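# Unplug the clipped cord from the power strip

## Task

Pull out the plug whose cord is held in the wire clip on the power strip, leave that plug away from the wire clip, and finish without either gripper holding any other loose object.

## Robot and tools

Robot: two arms, left_arm and right_arm, each with a two-finger parallel gripper and a wrist camera. Base positions in the scene frame: left_arm (-0.012, +0.278, +0.007) m, right_arm (+0.033, -0.335, +0.030) m, both turned only slightly about z. A two-camera stand is fixed behind the arms. Loose objects may occasionally get a brief shove from outside.

Frames. Scene frame: origin at table-top height midway between the nominal bases, +x out over the table, +y toward left_arm, +z up. Arm names do not match image sides. Each arm reports its hand pose (end_effector_position in metres, end_effector_quat_wxyz), velocities and targets in its own base frame; fixed cameras and the table use the scene frame. Fingers point along the gripper's +z and open and close along its y. end_effector_position is the point between the pads, roughly 1 cm behind the tips. Reported poses can be off by a few centimetres, more when reaching far.

execute_actions(actions, cameras). actions is a list of actions; each action is a table of at most 15 rows, each row one 1/30 s control step, and a short table repeats its final row to fill 15 steps. Every row holds 14 numbers in [-1, 1], one shared list for both arms: left_arm dx, dy, dz, rx, ry, rz, opening, then right_arm the same seven. The six pose numbers are offsets, not poses: they count from that arm's Hand target at the start of the action (not from the previous row), along that arm's base axes, with rotation about the Hand target's position. Scale: 1.0 = 0.6 m or 180 degrees; rx, ry, rz form one rotation vector. A translation longer than 1.0 is shortened. Because each call begins from the current Hand target, sending the same offset again moves further. opening is absolute: +1 fully open (0.094 m), -1 closed. Sending six zeros re-commands the Hand target as it stands. An empty actions list returns images and the full state. cameras: list of names, ["all"], or [] for none; an unknown name voids the call.

move(target, speed, blend, opening_speed, grip_force, blocking, cameras). target is one 14-number row laid out as above, or up to 15 such rows; every row is an offset from the same starting Hand targets, not from the row before. The grippers follow straight lines and all finish together, taking at least 0.5 s and at most 10 s. speed: m/s per arm path, 0.002 to 2.9, default 0.25 (turning up to twice that in rad/s); one value or one per target. blend: metres of corner rounding per target, 0 means stop at each. opening_speed: rate on the -1..+1 scale per second, at least 0.2; use it to close gently. grip_force: newtons per pad, 10 to 50, one value or one per arm; it persists, and lower values close slowly. blocking=false returns after about 0.5 s while the move continues. Paths ignore obstacles and the other arm; faster moves lag, stray and hit harder. Avoid paths that pass near an arm's own base; go around it. The result adds a move: line giving the ending (done, off_target, moving, held, fault) and limits (paced = pose clipped, held = steps withheld). An arm not named in the ending is done, i.e. within 10 mm and 2 degrees.

wait(seconds 0 to 10, cameras) lets time pass with commands held; a running move continues. stop(cameras) brakes a running move. zoom_image(camera, region [x0, y0, x1, y1] in pixels, at most 504 by 504) enlarges part of the newest image from cam_head_left, cam_head_right, cam_high, cam_left_wrist or cam_right_wrist (each 672x504). read_manual(section) returns URDF licence text only. finished_scene(scene: current scene number) ends the scene irreversibly; the goal must hold with the robot let go.

Results. Hand target is the last commanded pose after clipping; the gripper often rests short of it by up to a few centimetres, which is not evidence of contact. The controller limits commanded orientation to 40 degrees from the measured one per step. grip_measured is the measured opening on the command scale, reading up to about 2.5 mm wide when empty and narrower than the object under a firm squeeze; it tracks the command, so it does not reveal touching. Pads squeeze about 50 to 64 N at full force. grip_effort_nm is averaged gripper motor effort (negative closing), not pad force. Joint torques include gravity and carry offsets; joints 1 to 3 wrap at ±28 N m. Joint velocities within noise means at rest. Tool commands lists current gripper commands. Camera calibration is given per camera; wrist views can lag during motion.

Cautions. Do not let anything fall or leave the table, do not release parts while they move, and avoid slams, hard hits and hard pushes, especially against fixed or heavy things. Never let the arms, grippers or wrist cameras collide or grip each other, and avoid loading a wrist camera's cable. A blocked arm keeps pressing until commanded back past its gripper. Long holds, stretched poses or pushing toward unreachable poses heat motors: MOTOR HOT appears at 75 °C, at 90 °C the arm folds and idles, at 100 °C it drops. To release, command an opening clearly above grip_measured.

Each tool is called after "Call:" by a JSON object that holds its "name" and its "arguments", one argument or row to a line.

## Session

Call:
{"name": "execute_actions", "arguments": {
  "actions": []
}}

Scene clock: 0.00 s.
left_arm: end_effector_position=(+0.2961, -0.2234, +0.1776) grip_measured=+1.000 grip_effort_nm=n/a end_effector_quat_wxyz=(+0.165, +0.202, +0.962, -0.080) | right_arm: end_effector_position=(+0.2318, -0.0119, +0.2930) grip_measured=+1.000 grip_effort_nm=n/a end_effector_quat_wxyz=(+0.671, +0.325, +0.665, +0.037)
Joint positions: left_arm=[-0.647 1.608 1.483 -1.076 0.005 -0.234 0.094] | right_arm=[0.706 0.461 0.582 -0.334 1.097 0.7 0.094]
Joint velocities: within noise
Joint torques (N m): no reading
Motor temperatures (°C): left_arm=[23 24 26 23 22 22 22] | right_arm=[25 23 29 24 24 22 20]
Heat: left arm: 26 °C; right arm: 29 °C.
Hand target: left_arm +0.2990, -0.2251, +0.1870; +0.180, +0.201, +0.959, -0.086 | right_arm +0.2305, -0.0133, +0.2955; +0.672, +0.326, +0.664, +0.036
Tool commands: left_gripper/opening=+1.0 right_gripper/opening=+1.0

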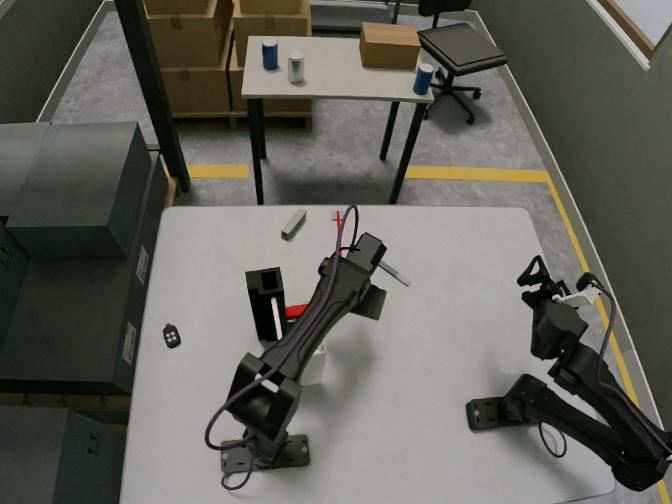

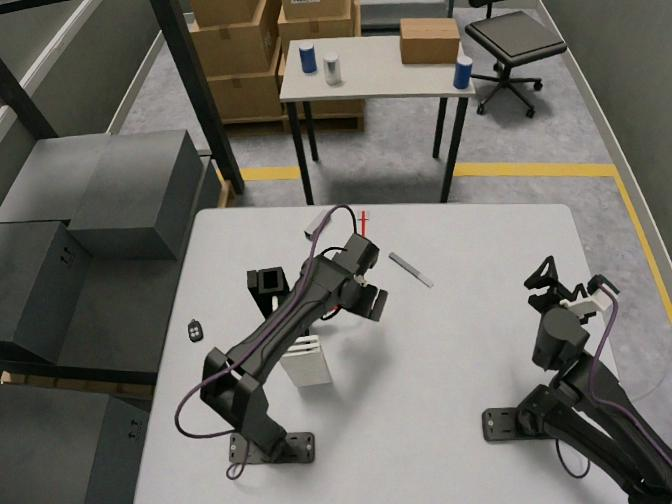

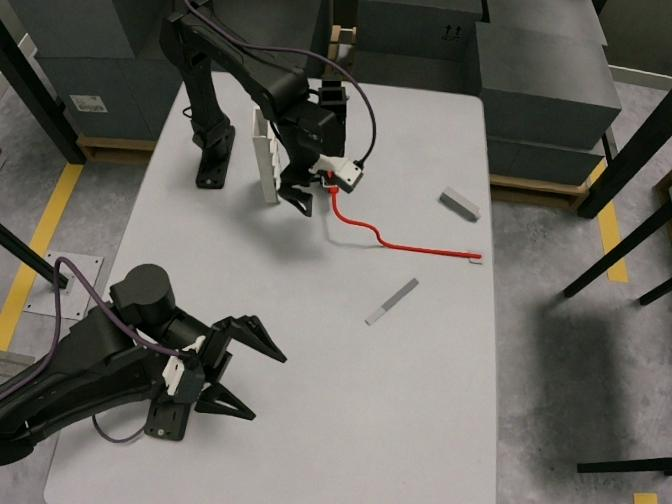

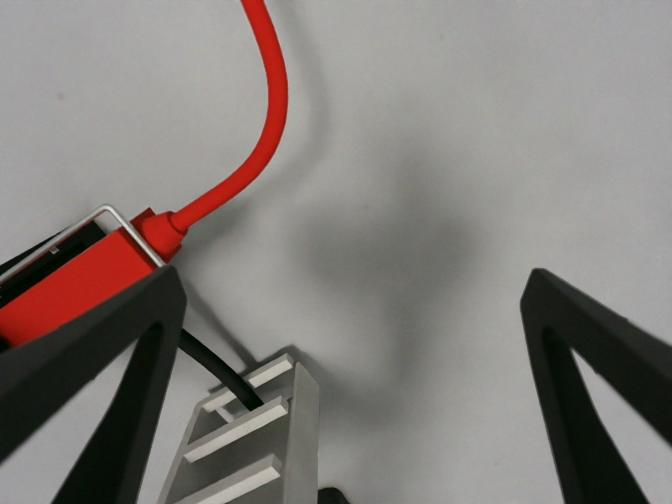

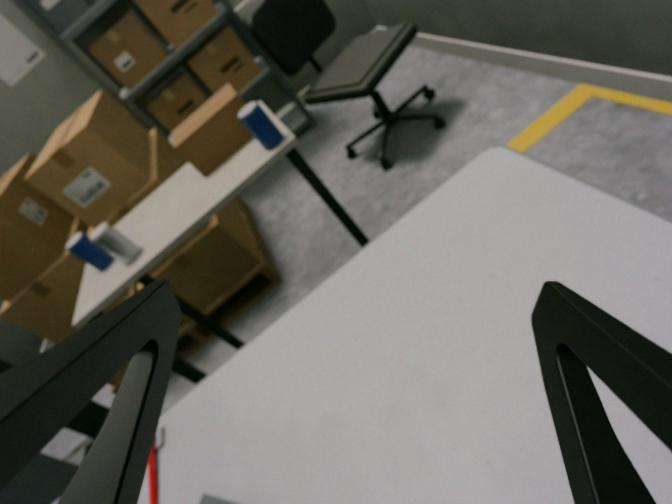

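Call:
{"name": "move", "arguments": {
  "target": [-0.05, -0.05, 0.25, 0,0,0,1, 0,0,0,0,0,0,1],
  "cameras": ["all"]
}}

Scene clock: 9.53 s.
left_arm: end_effector_position=(+0.2693, -0.2553, +0.3308) grip_measured=+1.000 grip_effort_nm=-0.02 end_effector_quat_wxyz=(+0.225, +0.201, +0.946, -0.120) | right_arm: end_effector_position=(+0.2318, -0.0119, +0.2930) grip_measured=+1.000 grip_effort_nm=0.01 end_effector_quat_wxyz=(+0.671, +0.325, +0.665, +0.037)
Joint positions: left_arm=[-0.781 1.726 2.223 -1.552 -0.041 -0.352 0.094] | right_arm=[0.706 0.461 0.582 -0.334 1.097 0.7 0.094]
Joint torques (N m): left_arm=[-0.53 -7.28 8.12 1.34 -0.14 -0.03] | right_arm=[-0.02 1.2 6.57 1.59 0.12 -0.05]
Heat: left arm: 29 °C; right arm: 31 °C.
Hand target: left_arm +0.2691, -0.2551, +0.3368; +0.180, +0.201, +0.959, -0.086 | right_arm +0.2305, -0.0133, +0.2955; +0.672, +0.326, +0.664, +0.036
Off the commanded pose: left_arm 0.006 m, 7 deg | right_arm 0.003 m, 0 deg.
joint sent to its limit (left arm) — joint 4 (wrist pitch), lower limit. The joint targets are off in orientation, not in position.
move: off_target (left_arm)
camera_calibration:
cam_left_wrist: T_world_to_cam=[[-0.439589, -0.894084, 0.0858766, -0.13541], [-0.871203, 0.447688, 0.201444, 0.295751], [-0.218554, 0.0137369, -0.975728, 0.494744], [0, 0, 0, 1]] pos_world=[0.306262, -0.260268, 0.434787]

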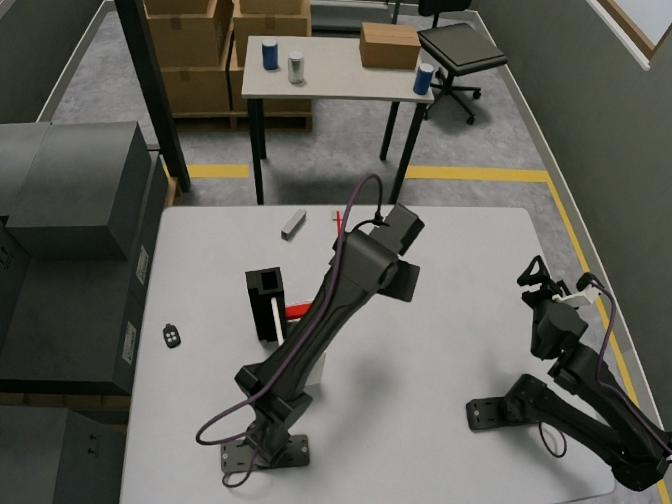

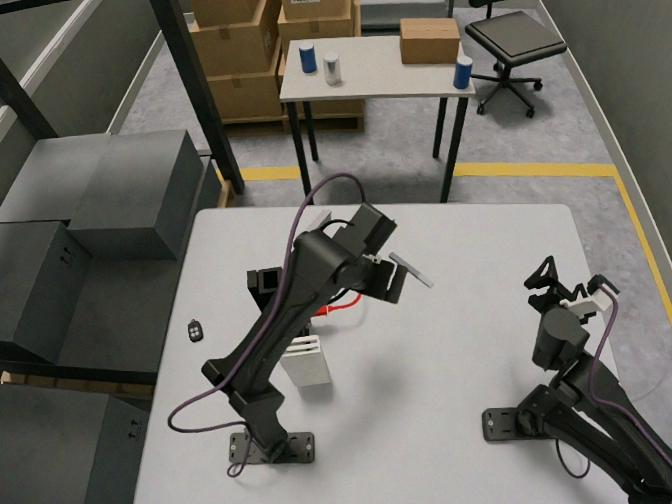

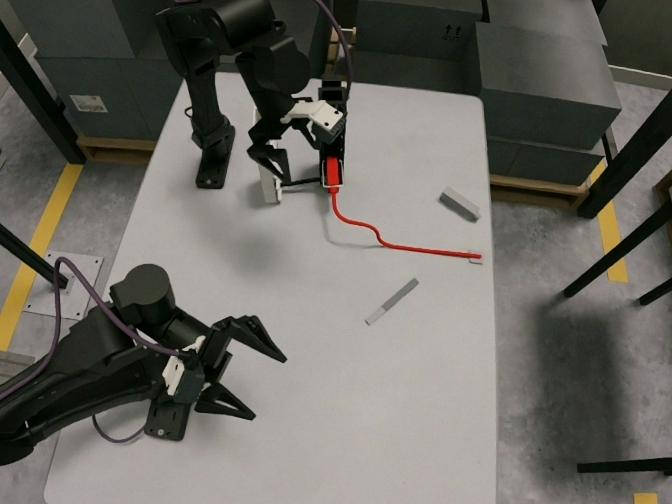

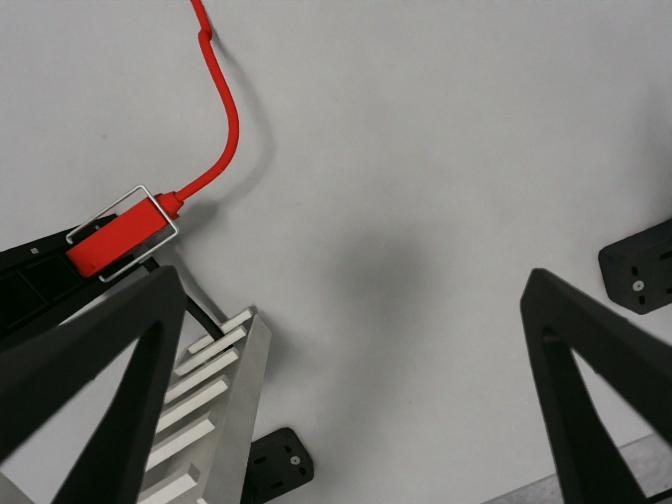

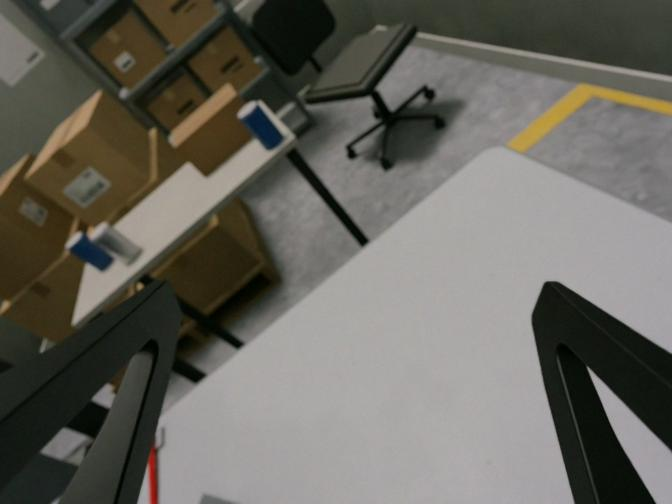

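Call:
{"name": "zoom_image", "arguments": {
  "camera": "cam_left_wrist",
  "region": [0, 130, 252, 330]
}}

Call:
{"name": "zoom_image", "arguments": {
  "camera": "cam_high",
  "region": [240, 70, 400, 230]
}}

Call:
{"name": "zoom_image", "arguments": {
  "camera": "cam_head_left",
  "region": [200, 200, 440, 400]
}}

Scaled by 2.000 from the camera's 672x504 image, which has a finer 960x720 frame.

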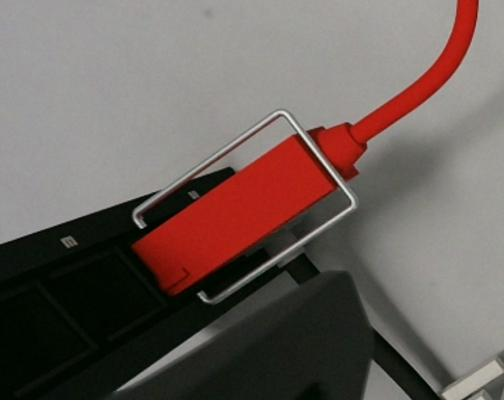

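Scaled by 3.150 from the camera's 672x504 image, which has a finer 960x720 frame.

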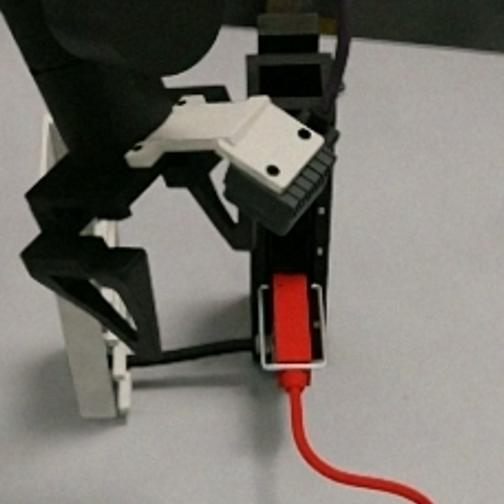

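Scaled by 2.100 from the camera's 672x504 image, which has a finer 960x720 frame.

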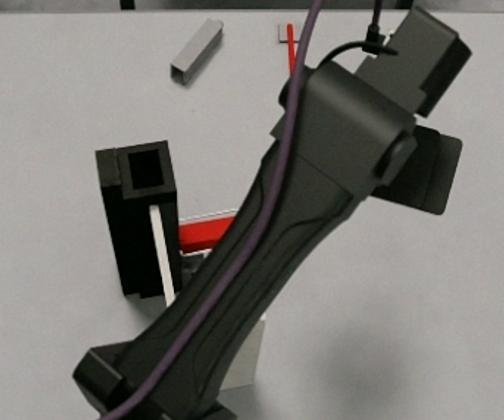

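Call:
{"name": "move", "arguments": {
  "target": [0.078, 0.142, -0.145, 0.1276,0.045,-0.3635,1, 0,0,0,0,0,0,1],
  "cameras": ["all"]
}}

Call:
{"name": "zoom_image", "arguments": {
  "camera": "cam_left_wrist",
  "region": [200, 50, 500, 350]
}}

Scene clock: 56.90 s.
left_arm: end_effector_position=(+0.3160, -0.1711, +0.2534) grip_measured=+1.000 grip_effort_nm=-0.03 end_effector_quat_wxyz=(+0.126, +0.699, +0.703, +0.036) | right_arm: end_effector_position=(+0.2318, -0.0119, +0.2930) grip_measured=+1.000 grip_effort_nm=0.01 end_effector_quat_wxyz=(+0.671, +0.325, +0.665, +0.037)
Joint positions: left_arm=[-0.498 1.766 2.012 -1.554 0.002 1.068 0.094] | right_arm=[0.706 0.461 0.582 -0.334 1.097 0.7 0.094]
Joint torques (N m): left_arm=[0.21 -7.6 6.49 0.92 0.01 0.06] | right_arm=[-0.03 1.37 6.54 1.58 0.11 -0.01]
Motor temperatures (°C): left_arm=[23 26 30 25 22 22 22] | right_arm=[25 23 33 29 24 22 20]
Heat: left arm: 30 °C; right arm: 33 °C.
Hand target: left_arm +0.3159, -0.1698, +0.2499; +0.000, +0.708, +0.707, +0.000 | right_arm +0.2305, -0.0133, +0.2955; +0.672, +0.326, +0.664, +0.036
Off the commanded pose: left_arm 0.004 m, 15 deg | right_arm 0.003 m, 0 deg.
joint sent to its limit (left arm) — joint 4 (wrist pitch), lower limit. The joint targets are off in orientation, not in position.
move: off_target (left_arm)
camera_calibration:
cam_left_wrist: T_world_to_cam=[[-0.962405, 0.00279295, -0.271604, 0.376244], [-0.146065, 0.837734, 0.526182, 0.0695316], [0.229002, 0.546072, -0.805831, 0.334918], [0, 0, 0, 1]] pos_world=[0.295558, -0.242189, 0.335491]

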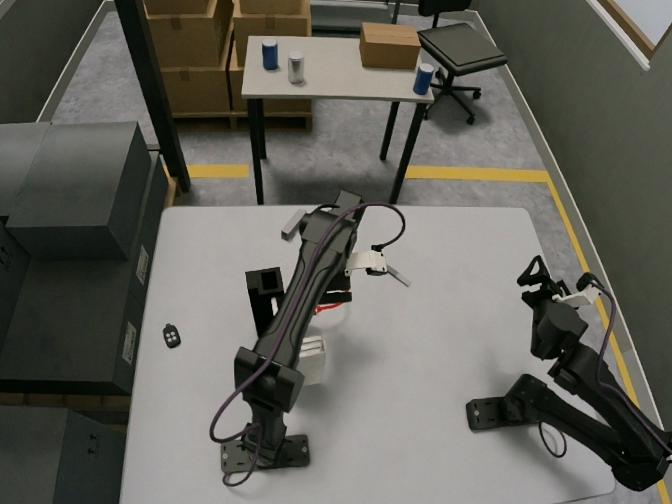

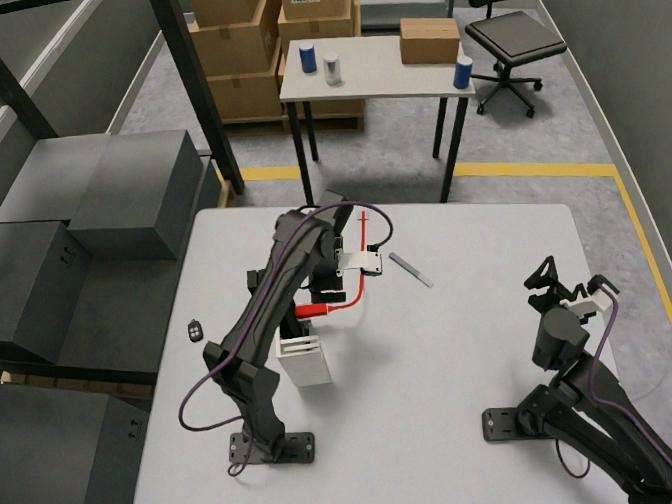

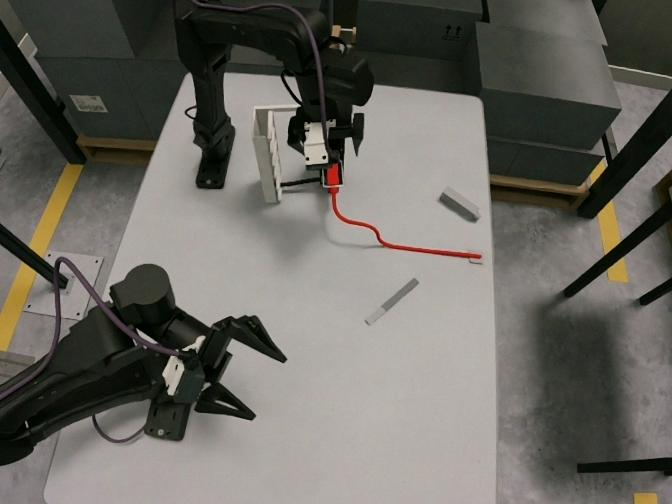

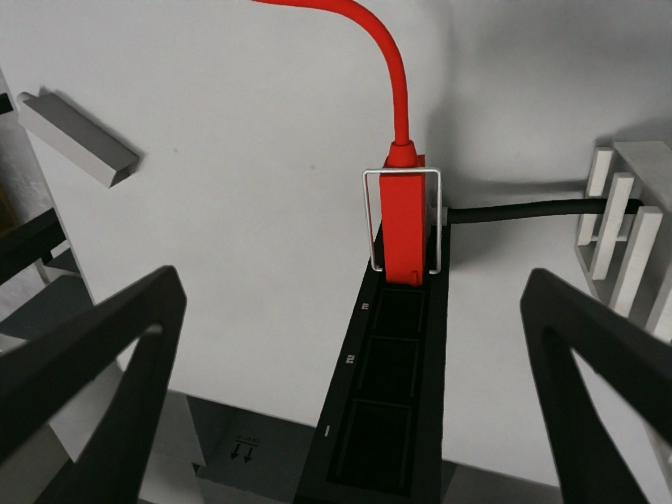

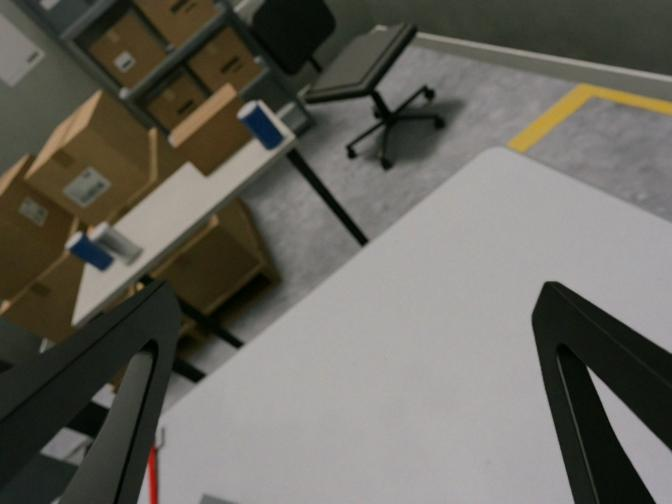

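Scaled by 1.680 from the camera's 672x504 image, which has a finer 960x720 frame.

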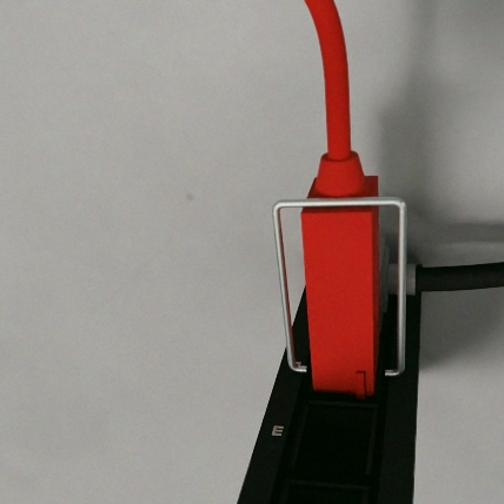

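Call:
{"name": "move", "arguments": {
  "target": [-0.27, -0.17, 0.13, 0,-0.25,0,1, 0,0,0,0,0,0,1],
  "cameras": ["all"]
}}

Call:
{"name": "zoom_image", "arguments": {
  "camera": "cam_head_left",
  "region": [200, 230, 400, 380]
}}

Call:
{"name": "zoom_image", "arguments": {
  "camera": "cam_head_right",
  "region": [220, 240, 420, 390]
}}

Call:
{"name": "zoom_image", "arguments": {
  "camera": "cam_high",
  "region": [240, 60, 400, 220]
}}

Scene clock: 97.43 s.
left_arm: end_effector_position=(+0.1528, -0.2795, +0.3201) grip_measured=+1.000 grip_effort_nm=-0.03 end_effector_quat_wxyz=(+0.326, +0.675, +0.621, +0.230) | right_arm: end_effector_position=(+0.2318, -0.0119, +0.2930) grip_measured=+1.000 grip_effort_nm=0.01 end_effector_quat_wxyz=(+0.671, +0.325, +0.665, +0.037)
Joint positions: left_arm=[-1.481 1.548 1.837 -1.551 -0.774 0.301 0.094] | right_arm=[0.706 0.461 0.582 -0.334 1.097 0.7 0.094]
Joint torques (N m): left_arm=[-0.25 -8.1 6.28 0.93 -0.67 -0.1] | right_arm=[-0.01 1.33 6.52 1.59 0.14 -0.04]
Heat: left arm: 28 °C; right arm: 33 °C.
Hand target: left_arm +0.1538, -0.2718, +0.3279; +0.270, +0.654, +0.653, +0.271 | right_arm +0.2305, -0.0133, +0.2955; +0.672, +0.326, +0.664, +0.036
Off the commanded pose: left_arm 0.011 m, 9 deg | right_arm 0.003 m, 0 deg.
joint sent to its limit (left arm) — joint 4 (wrist pitch), lower limit. The joint targets are off in orientation, not in position.
move: off_target (left_arm)
camera_calibration:
cam_left_wrist: T_world_to_cam=[[-0.652559, 0.038096, -0.75678, 0.355497], [-0.373179, 0.853059, 0.364729, 0.192023], [0.659473, 0.520421, -0.542455, 0.327958], [0, 0, 0, 1]] pos_world=[0.0873625, -0.348026, 0.376899]

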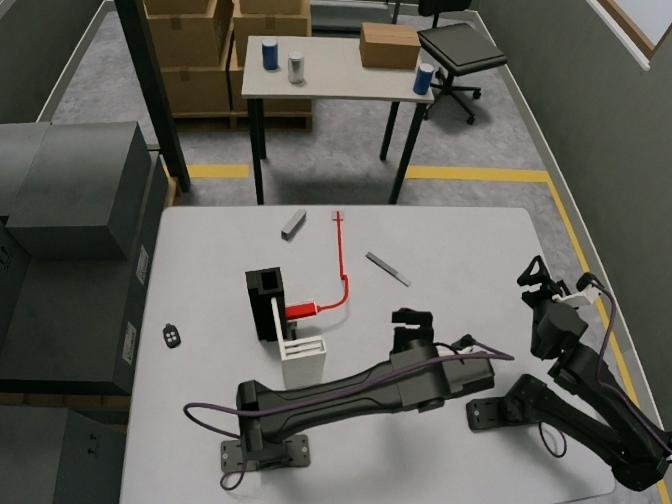

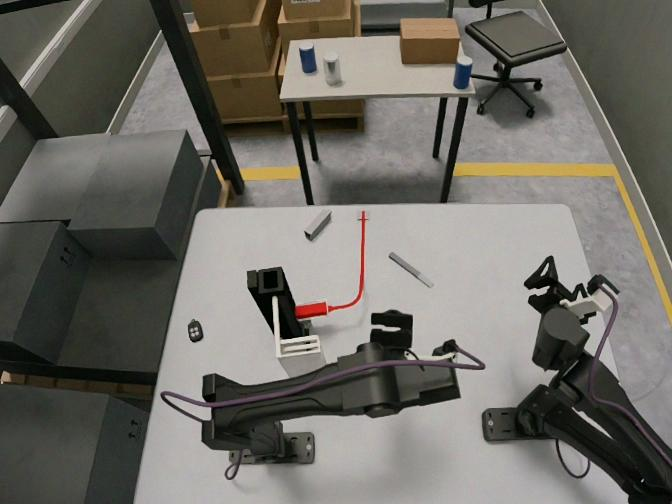

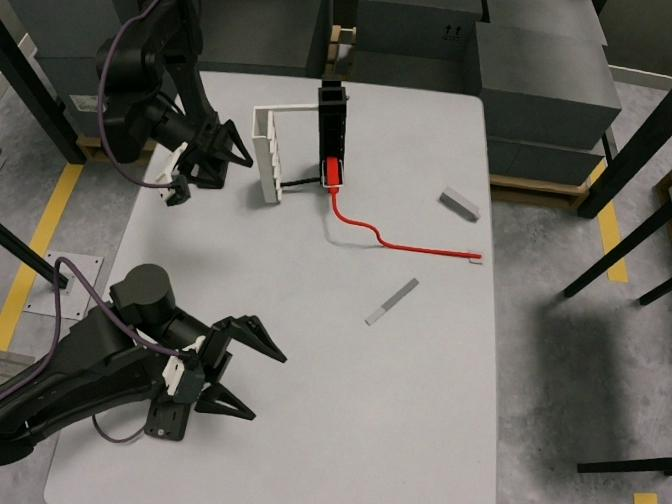

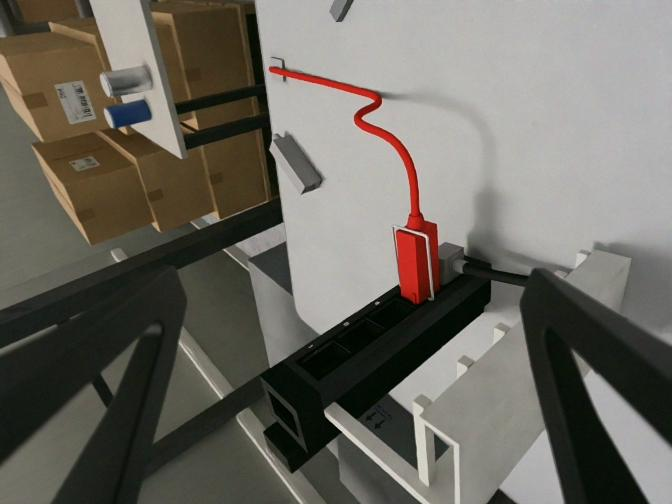

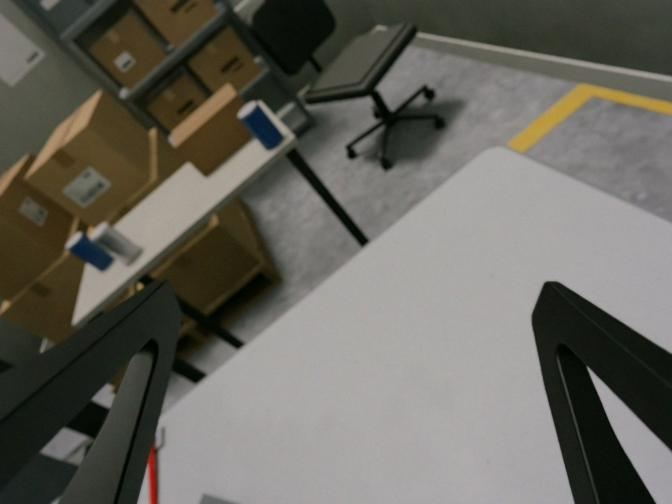

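Scaled by 2.520 from the camera's 672x504 image, which has a finer 960x720 frame.

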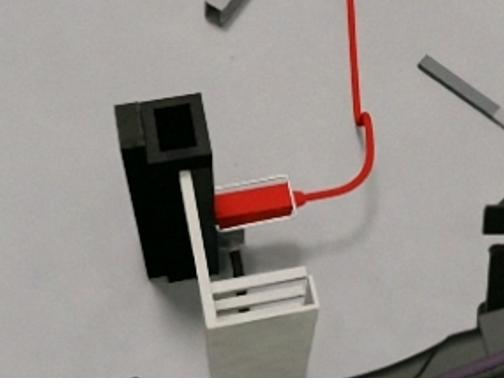

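Scaled by 2.520 from the camera's 672x504 image, which has a finer 960x720 frame.

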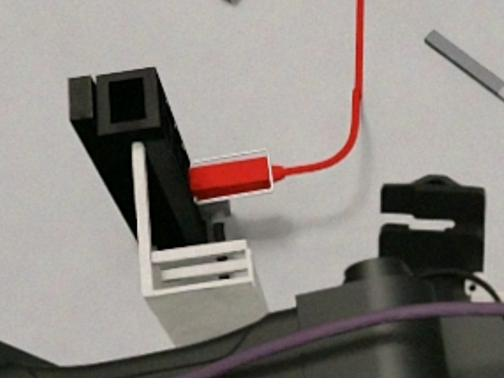

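Scaled by 3.150 from the camera's 672x504 image, which has a finer 960x720 frame.

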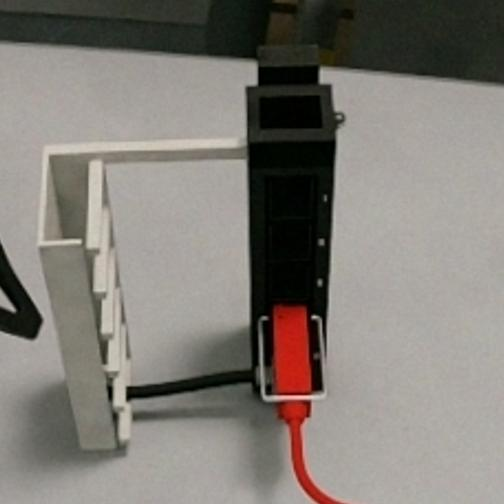

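Call:
{"name": "zoom_image", "arguments": {
  "camera": "cam_left_wrist",
  "region": [340, 180, 500, 340]
}}

Call:
{"name": "zoom_image", "arguments": {
  "camera": "cam_head_right",
  "region": [270, 280, 350, 340]
}}

Call:
{"name": "zoom_image", "arguments": {
  "camera": "cam_high",
  "region": [300, 140, 360, 200]
}}

Scaled by 3.150 from the camera's 672x504 image, which has a finer 960x720 frame.

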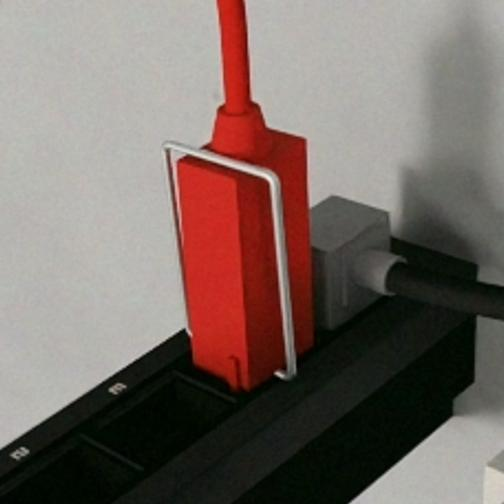

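Scaled by 6.300 from the camera's 672x504 image, which has a finer 960x720 frame.

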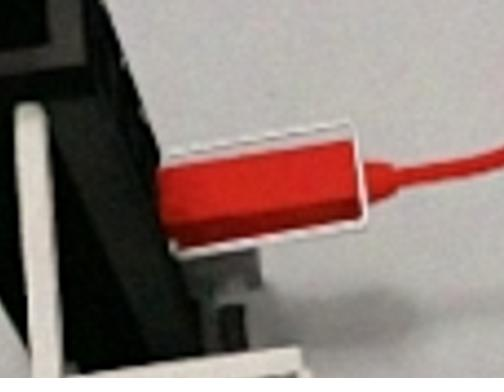

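Scaled by 8.400 from the camera's 672x504 image, which has a finer 960x720 frame.

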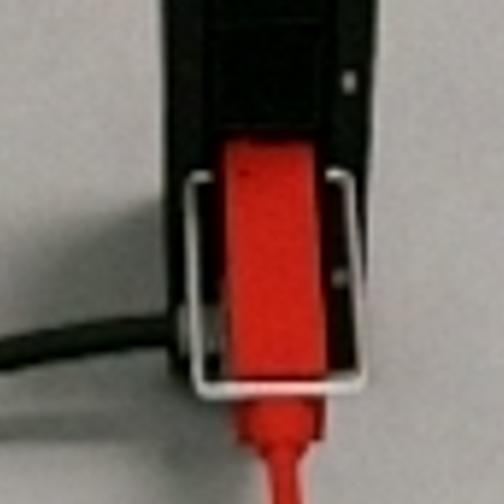

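Call:
{"name": "move", "arguments": {
  "target": [0.2903,0.1313,-0.2532,0.1428,0.2535,0.1018,0.6, 0,0,0,0,0,0,1],
  "cameras": ["cam_left_wrist","cam_high","cam_head_left"]
}}

Scene clock: 202.37 s.
left_arm: end_effector_position=(+0.3238, -0.1903, +0.1691) grip_measured=+0.602 grip_effort_nm=-0.13 end_effector_quat_wxyz=(-0.024, +0.676, +0.711, +0.192) | right_arm: end_effector_position=(+0.2318, -0.0119, +0.2930) grip_measured=+1.000 grip_effort_nm=0.01 end_effector_quat_wxyz=(+0.671, +0.325, +0.665, +0.037)
Joint positions: left_arm=[-0.717 1.998 1.947 -1.552 -0.388 0.796 0.075] | right_arm=[0.706 0.461 0.582 -0.334 1.097 0.7 0.094]
Joint torques (N m): left_arm=[0.03 -10.07 9.92 0.32 -0.25 0.08] | right_arm=[-0.06 1.28 6.48 1.58 0.14 -0.06]
Heat: left arm: 28 °C; right arm: 34 °C.
Hand target: left_arm +0.3279, -0.1931, +0.1759; -0.194, +0.640, +0.723, +0.172 | right_arm +0.2305, -0.0133, +0.2955; +0.672, +0.326, +0.664, +0.036
Off the commanded pose: left_arm 0.008 m, 20 deg | right_arm 0.003 m, 0 deg.
joint sent to its limit (left arm) — joint 4 (wrist pitch), lower limit. The joint targets are off in orientation, not in position.
move: off_target (left_arm)
camera_calibration:
cam_left_wrist: T_world_to_cam=[[-0.961935, 0.0262573, -0.272014, 0.365325], [-0.217624, 0.528439, 0.820605, 0.0456796], [0.165289, 0.848565, -0.50261, 0.302564], [0, 0, 0, 1]] pos_world=[0.31135, -0.290477, 0.21396]
Images, in order (width x height): cam_head_left 672x504, cam_high 672x504, cam_left_wrist 672x504.

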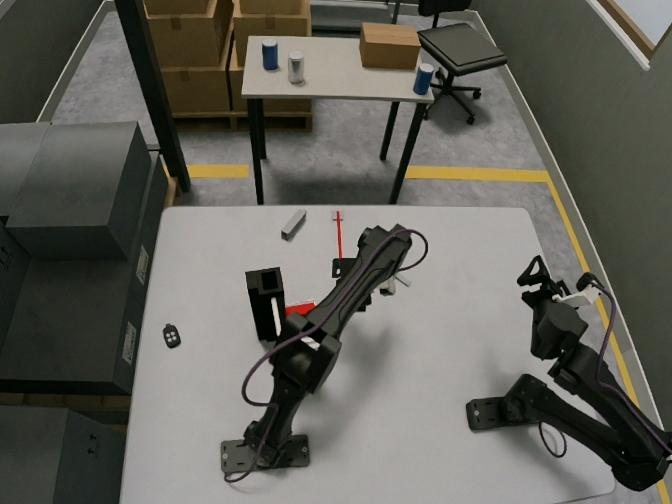

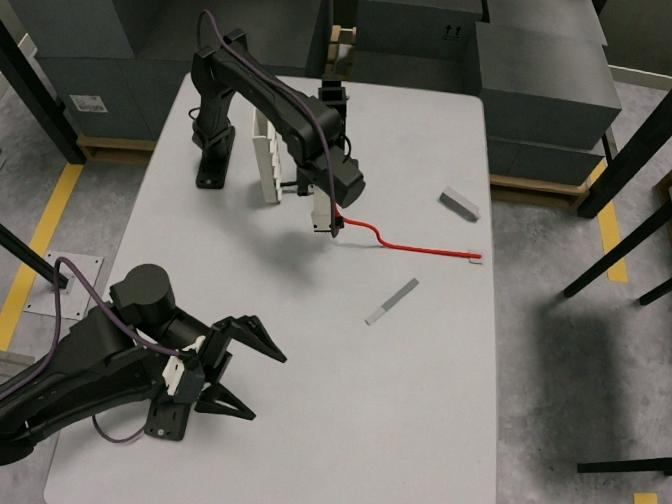

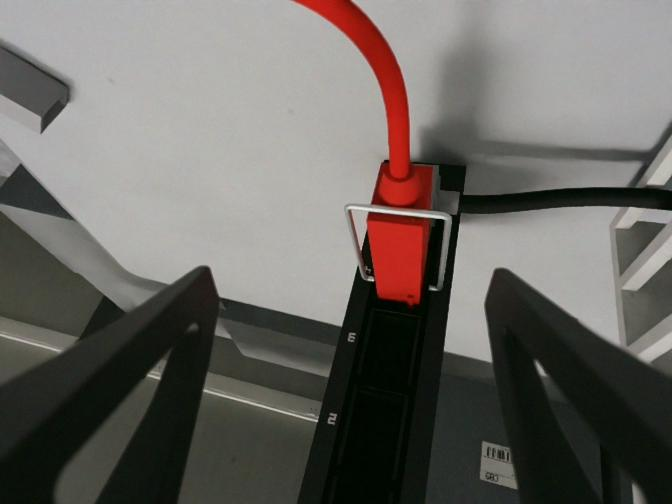

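Call:
{"name": "move", "arguments": {
  "target": [
    [-0.18,0.1885,0.4068,-0.408,-0.324,0.272,0, 0,0,0,0,0,0,1],
    [-0.3798,0.6552,0.3068,-0.109,-0.6175,0.599,0, 0,0,0,0,0,0,1]
  ],
  "blend": [0.05,0],
  "speed": 0.35,
  "cameras": ["cam_high","cam_head_left"]
}}

Scene clock: 304.33 s.
left_arm: end_effector_position=(+0.0998, +0.1989, +0.3557) grip_measured=+0.002 grip_effort_nm=-0.13 end_effector_quat_wxyz=(+0.418, -0.457, +0.742, +0.256) | right_arm: end_effector_position=(+0.2318, -0.0119, +0.2930) grip_measured=+1.000 grip_effort_nm=0.01 end_effector_quat_wxyz=(+0.671, +0.325, +0.665, +0.037)
Joint positions: left_arm=[1.1 0.783 1.344 -1.107 -0.001 -0.002 0.047] | right_arm=[0.706 0.461 0.582 -0.334 1.097 0.7 0.094]
Joint torques (N m): left_arm=[0.65 0.49 6.45 2.3 0.07 0.07] | right_arm=[0.05 1.28 6.49 1.59 0.16 -0.02]
Motor temperatures (°C): left_arm=[23 31 32 24 23 22 22] | right_arm=[25 23 34 33 24 22 20]
Heat: left arm: 32 °C; right arm: 34 °C.
Hand target: left_arm +0.1000, +0.2000, +0.3600; +0.426, -0.452, +0.738, +0.262 | right_arm +0.2305, -0.0133, +0.2955; +0.672, +0.326, +0.664, +0.036
Off the commanded pose: left_arm 0.004 m, 1 deg | right_arm 0.003 m, 0 deg.
move: done
Images, in order (width x height): cam_head_left 672x504, cam_high 672x504.

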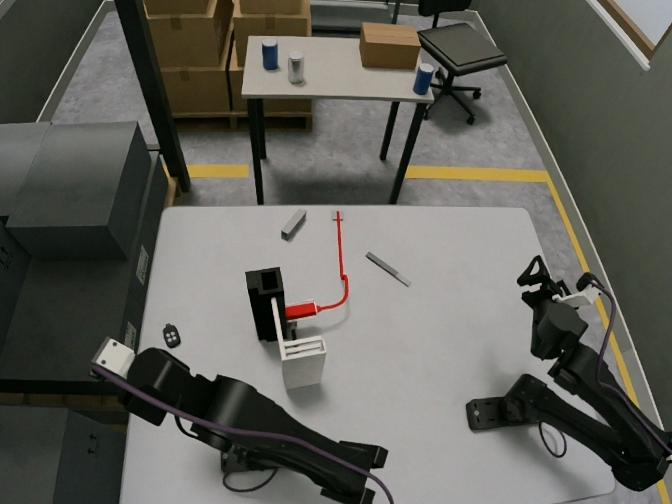

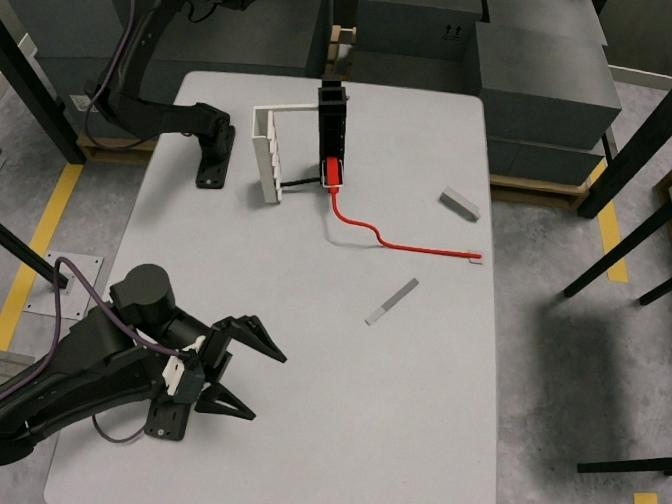

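Call:
{"name": "move", "arguments": {
  "target": [0,0,0,0,0,0,0, 0.1158,0.6722,-0.2358,-0.297,0.0663,0.706,0.5],
  "cameras": ["cam_high","cam_right_wrist"],
  "speed": 0.35
}}

Scene clock: 312.67 s.
left_arm: end_effector_position=(+0.1000, +0.1989, +0.3558) grip_measured=+0.002 grip_effort_nm=-0.13 end_effector_quat_wxyz=(+0.418, -0.457, +0.742, +0.256) | right_arm: end_effector_position=(+0.3012, +0.3845, +0.1544) grip_measured=+0.501 grip_effort_nm=-0.06 end_effector_quat_wxyz=(-0.276, +0.691, -0.591, -0.311)
Joint positions: left_arm=[1.1 0.783 1.344 -1.107 -0.001 -0.002 0.047] | right_arm=[0.66 1.96 1.603 -0.691 -0.714 -0.868 0.071]
Joint torques (N m): left_arm=[0.65 0.5 6.45 2.31 0.09 0.08] | right_arm=[0.38 -7.72 8.16 1.19 -0.68 -0.17]
Heat: left arm: 31 °C; right arm: 34 °C.
Hand target: left_arm +0.1000, +0.2000, +0.3600; +0.426, -0.452, +0.738, +0.262 | right_arm +0.2999, +0.3901, +0.1541; -0.272, +0.694, -0.583, -0.324
Off the commanded pose: left_arm 0.004 m, 1 deg | right_arm 0.006 m, 2 deg.
move: done
camera_calibration:
cam_right_wrist: T_world_to_cam=[[0.986423, 0.15865, -0.0424137, -0.345156], [0.151023, -0.977812, -0.145174, 0.369088], [-0.0645045, 0.136797, -0.988497, 0.224746], [0, 0, 0, 1]] pos_world=[0.299227, 0.384913, 0.261104]
Images, in order (width x height): cam_high 672x504, cam_right_wrist 672x504.

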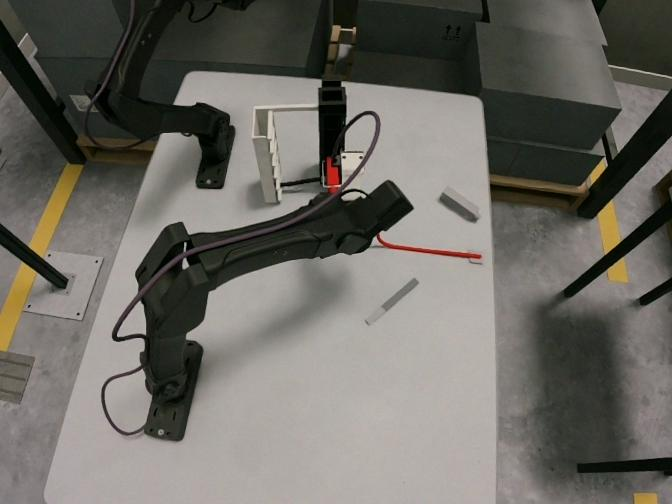

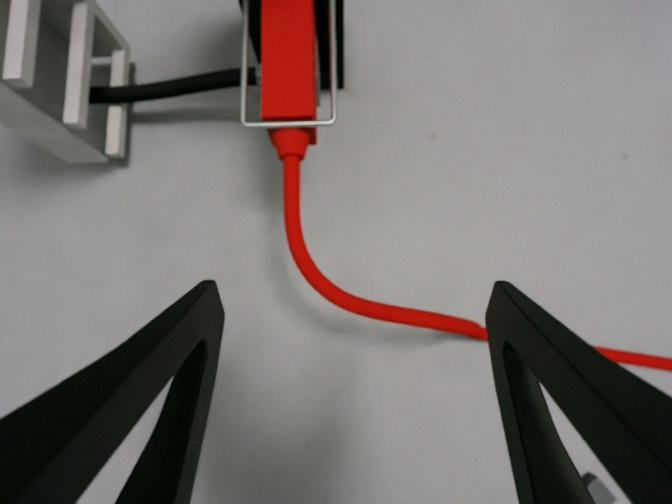

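Call:
{"name": "move", "arguments": {
  "target": [0,0,0,0,0,0,0, -0.055,0.025,-0.043,0,0,0,0.4],
  "cameras": ["cam_right_wrist"]
}}

Call:
{"name": "zoom_image", "arguments": {
  "camera": "cam_right_wrist",
  "region": [250, 0, 450, 150]
}}

Scene clock: 324.70 s.
left_arm: end_effector_position=(+0.1000, +0.1989, +0.3558) grip_measured=+0.002 grip_effort_nm=-0.13 end_effector_quat_wxyz=(+0.418, -0.457, +0.742, +0.256) | right_arm: end_effector_position=(+0.2661, +0.4055, +0.1171) grip_measured=+0.401 grip_effort_nm=-0.07 end_effector_quat_wxyz=(-0.259, +0.697, -0.586, -0.322)
Joint positions: left_arm=[1.1 0.783 1.344 -1.107 -0.001 -0.002 0.047] | right_arm=[0.747 1.96 1.452 -0.521 -0.695 -0.795 0.066]
Joint torques (N m): left_arm=[0.65 0.5 6.43 2.31 0.09 0.07] | right_arm=[-0.31 -11.51 5.48 1.49 -0.4 0.06]
Motor temperatures (°C): left_arm=[23 29 30 29 23 22 22] | right_arm=[25 26 34 32 24 22 20]
Heat: left arm: 30 °C; right arm: 34 °C.
Hand target: left_arm +0.1000, +0.2000, +0.3600; +0.426, -0.452, +0.738, +0.262 | right_arm +0.2669, +0.4051, +0.1283; -0.272, +0.694, -0.583, -0.324
Off the commanded pose: left_arm 0.004 m, 1 deg | right_arm 0.011 m, 2 deg.
move: off_target (right_arm)
camera_calibration:
cam_right_wrist: T_world_to_cam=[[0.979539, 0.187434, -0.0732971, -0.321743], [0.175881, -0.974272, -0.140924, 0.380948], [-0.0978253, 0.125149, -0.987303, 0.196219], [0, 0, 0, 1]] pos_world=[0.267354, 0.406896, 0.223829]
Images, in order (width x height): cam_right_wrist 672x504.

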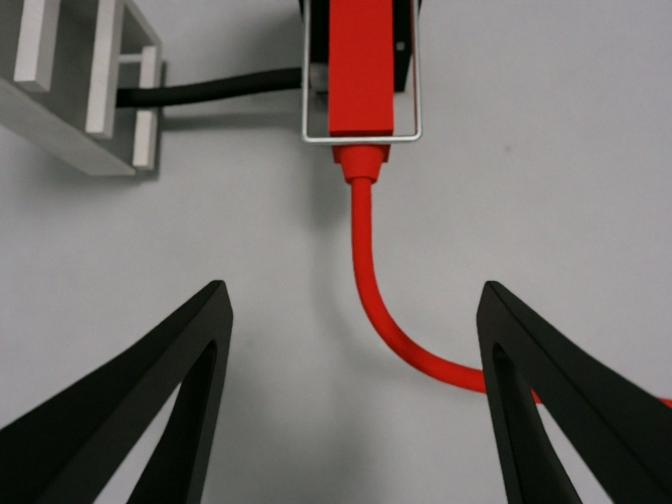

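Scaled by 2.520 from the camera's 672x504 image, which has a finer 960x720 frame.

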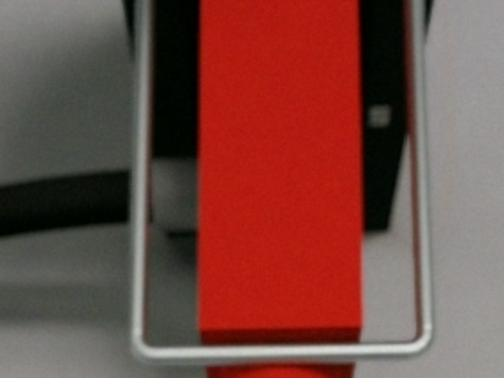

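Call:
{"name": "move", "arguments": {
  "target": [0,0,0,0,0,0,0, -0.0218,0.1142,-0.0768,0,0,0,0.4],
  "cameras": ["cam_right_wrist","cam_high"],
  "speed": 0.12
}}

Scene clock: 342.30 s.
left_arm: end_effector_position=(+0.1000, +0.1989, +0.3558) grip_measured=+0.002 grip_effort_nm=-0.13 end_effector_quat_wxyz=(+0.418, -0.457, +0.742, +0.256) | right_arm: end_effector_position=(+0.2498, +0.4669, +0.0835) grip_measured=+0.401 grip_effort_nm=-0.07 end_effector_quat_wxyz=(-0.268, +0.696, -0.584, -0.321)
Joint positions: left_arm=[1.1 0.783 1.344 -1.107 -0.001 -0.002 0.047] | right_arm=[0.879 2.097 1.492 -0.32 -0.619 -0.654 0.066]
Joint torques (N m): left_arm=[0.65 0.49 6.46 2.31 0.09 0.07] | right_arm=[0.08 -8.77 7.91 1.58 -0.31 0.06]
Motor temperatures (°C): left_arm=[23 27 29 30 23 22 22] | right_arm=[25 31 34 32 24 22 20]
Heat: left arm: 30 °C; right arm: 34 °C.
Hand target: left_arm +0.1000, +0.2000, +0.3600; +0.426, -0.452, +0.738, +0.262 | right_arm +0.2538, +0.4736, +0.0822; -0.272, +0.694, -0.583, -0.324
Off the commanded pose: left_arm 0.004 m, 1 deg | right_arm 0.008 m, 1 deg.
move: done
camera_calibration:
cam_right_wrist: T_world_to_cam=[[0.981059, 0.184855, -0.0579025, -0.320209], [0.174381, -0.972945, -0.151558, 0.439554], [-0.084352, 0.13859, -0.986751, 0.144047], [0, 0, 0, 1]] pos_world=[0.249644, 0.46689, 0.190215]
Images, in order (width x height): cam_high 672x504, cam_right_wrist 672x504.

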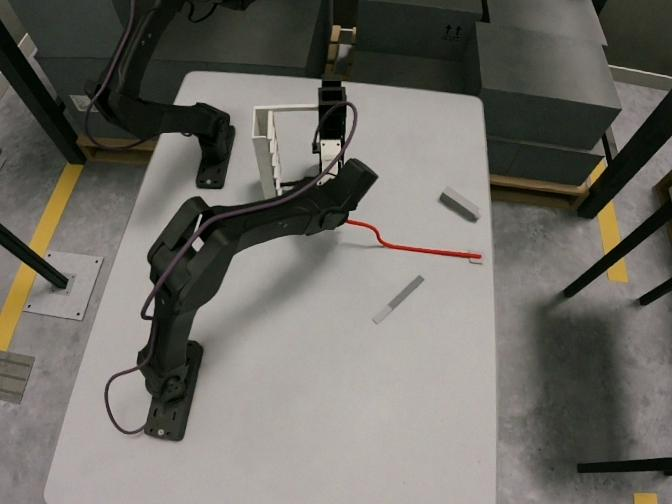

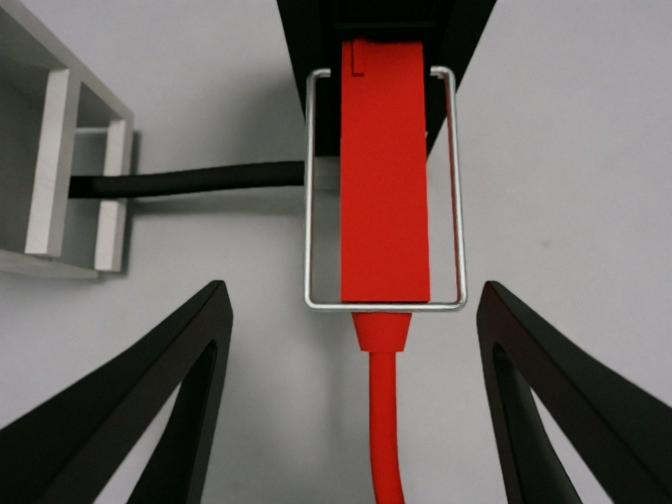

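Call:
{"name": "move", "arguments": {
  "target": [0,0,0,0,0,0,0, 0.0095,0.01,-0.021,0,0,0,0.4],
  "cameras": ["cam_right_wrist"],
  "speed": 0.08
}}

Scene clock: 350.27 s.
left_arm: end_effector_position=(+0.1000, +0.1989, +0.3559) grip_measured=+0.002 grip_effort_nm=-0.13 end_effector_quat_wxyz=(+0.418, -0.456, +0.742, +0.256) | right_arm: end_effector_position=(+0.2552, +0.4733, +0.0718) grip_measured=+0.401 grip_effort_nm=-0.06 end_effector_quat_wxyz=(-0.268, +0.696, -0.584, -0.321)
Joint positions: left_arm=[1.1 0.783 1.344 -1.107 -0.001 -0.002 0.047] | right_arm=[0.879 2.143 1.515 -0.296 -0.619 -0.654 0.066]
Joint torques (N m): left_arm=[0.64 0.5 6.43 2.31 0.09 0.07] | right_arm=[0.02 -9.01 7.94 1.57 -0.32 0.06]
Heat: left arm: 31 °C; right arm: 35 °C.
Hand target: left_arm +0.1000, +0.2000, +0.3601; +0.426, -0.452, +0.738, +0.262 | right_arm +0.2596, +0.4796, +0.0697; -0.272, +0.694, -0.583, -0.324
Off the commanded pose: left_arm 0.004 m, 1 deg | right_arm 0.008 m, 1 deg.
move: done
camera_calibration:
cam_right_wrist: T_world_to_cam=[[0.981233, 0.184149, -0.0571881, -0.327204], [0.173778, -0.973048, -0.151585, 0.443274], [-0.083561, 0.138803, -0.986788, 0.131774], [0, 0, 0, 1]] pos_world=[0.255044, 0.47329, 0.178514]
Images, in order (width x height): cam_right_wrist 672x504.

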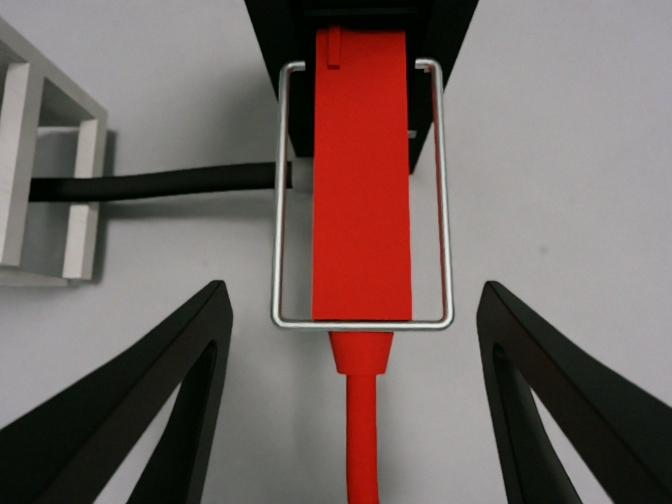

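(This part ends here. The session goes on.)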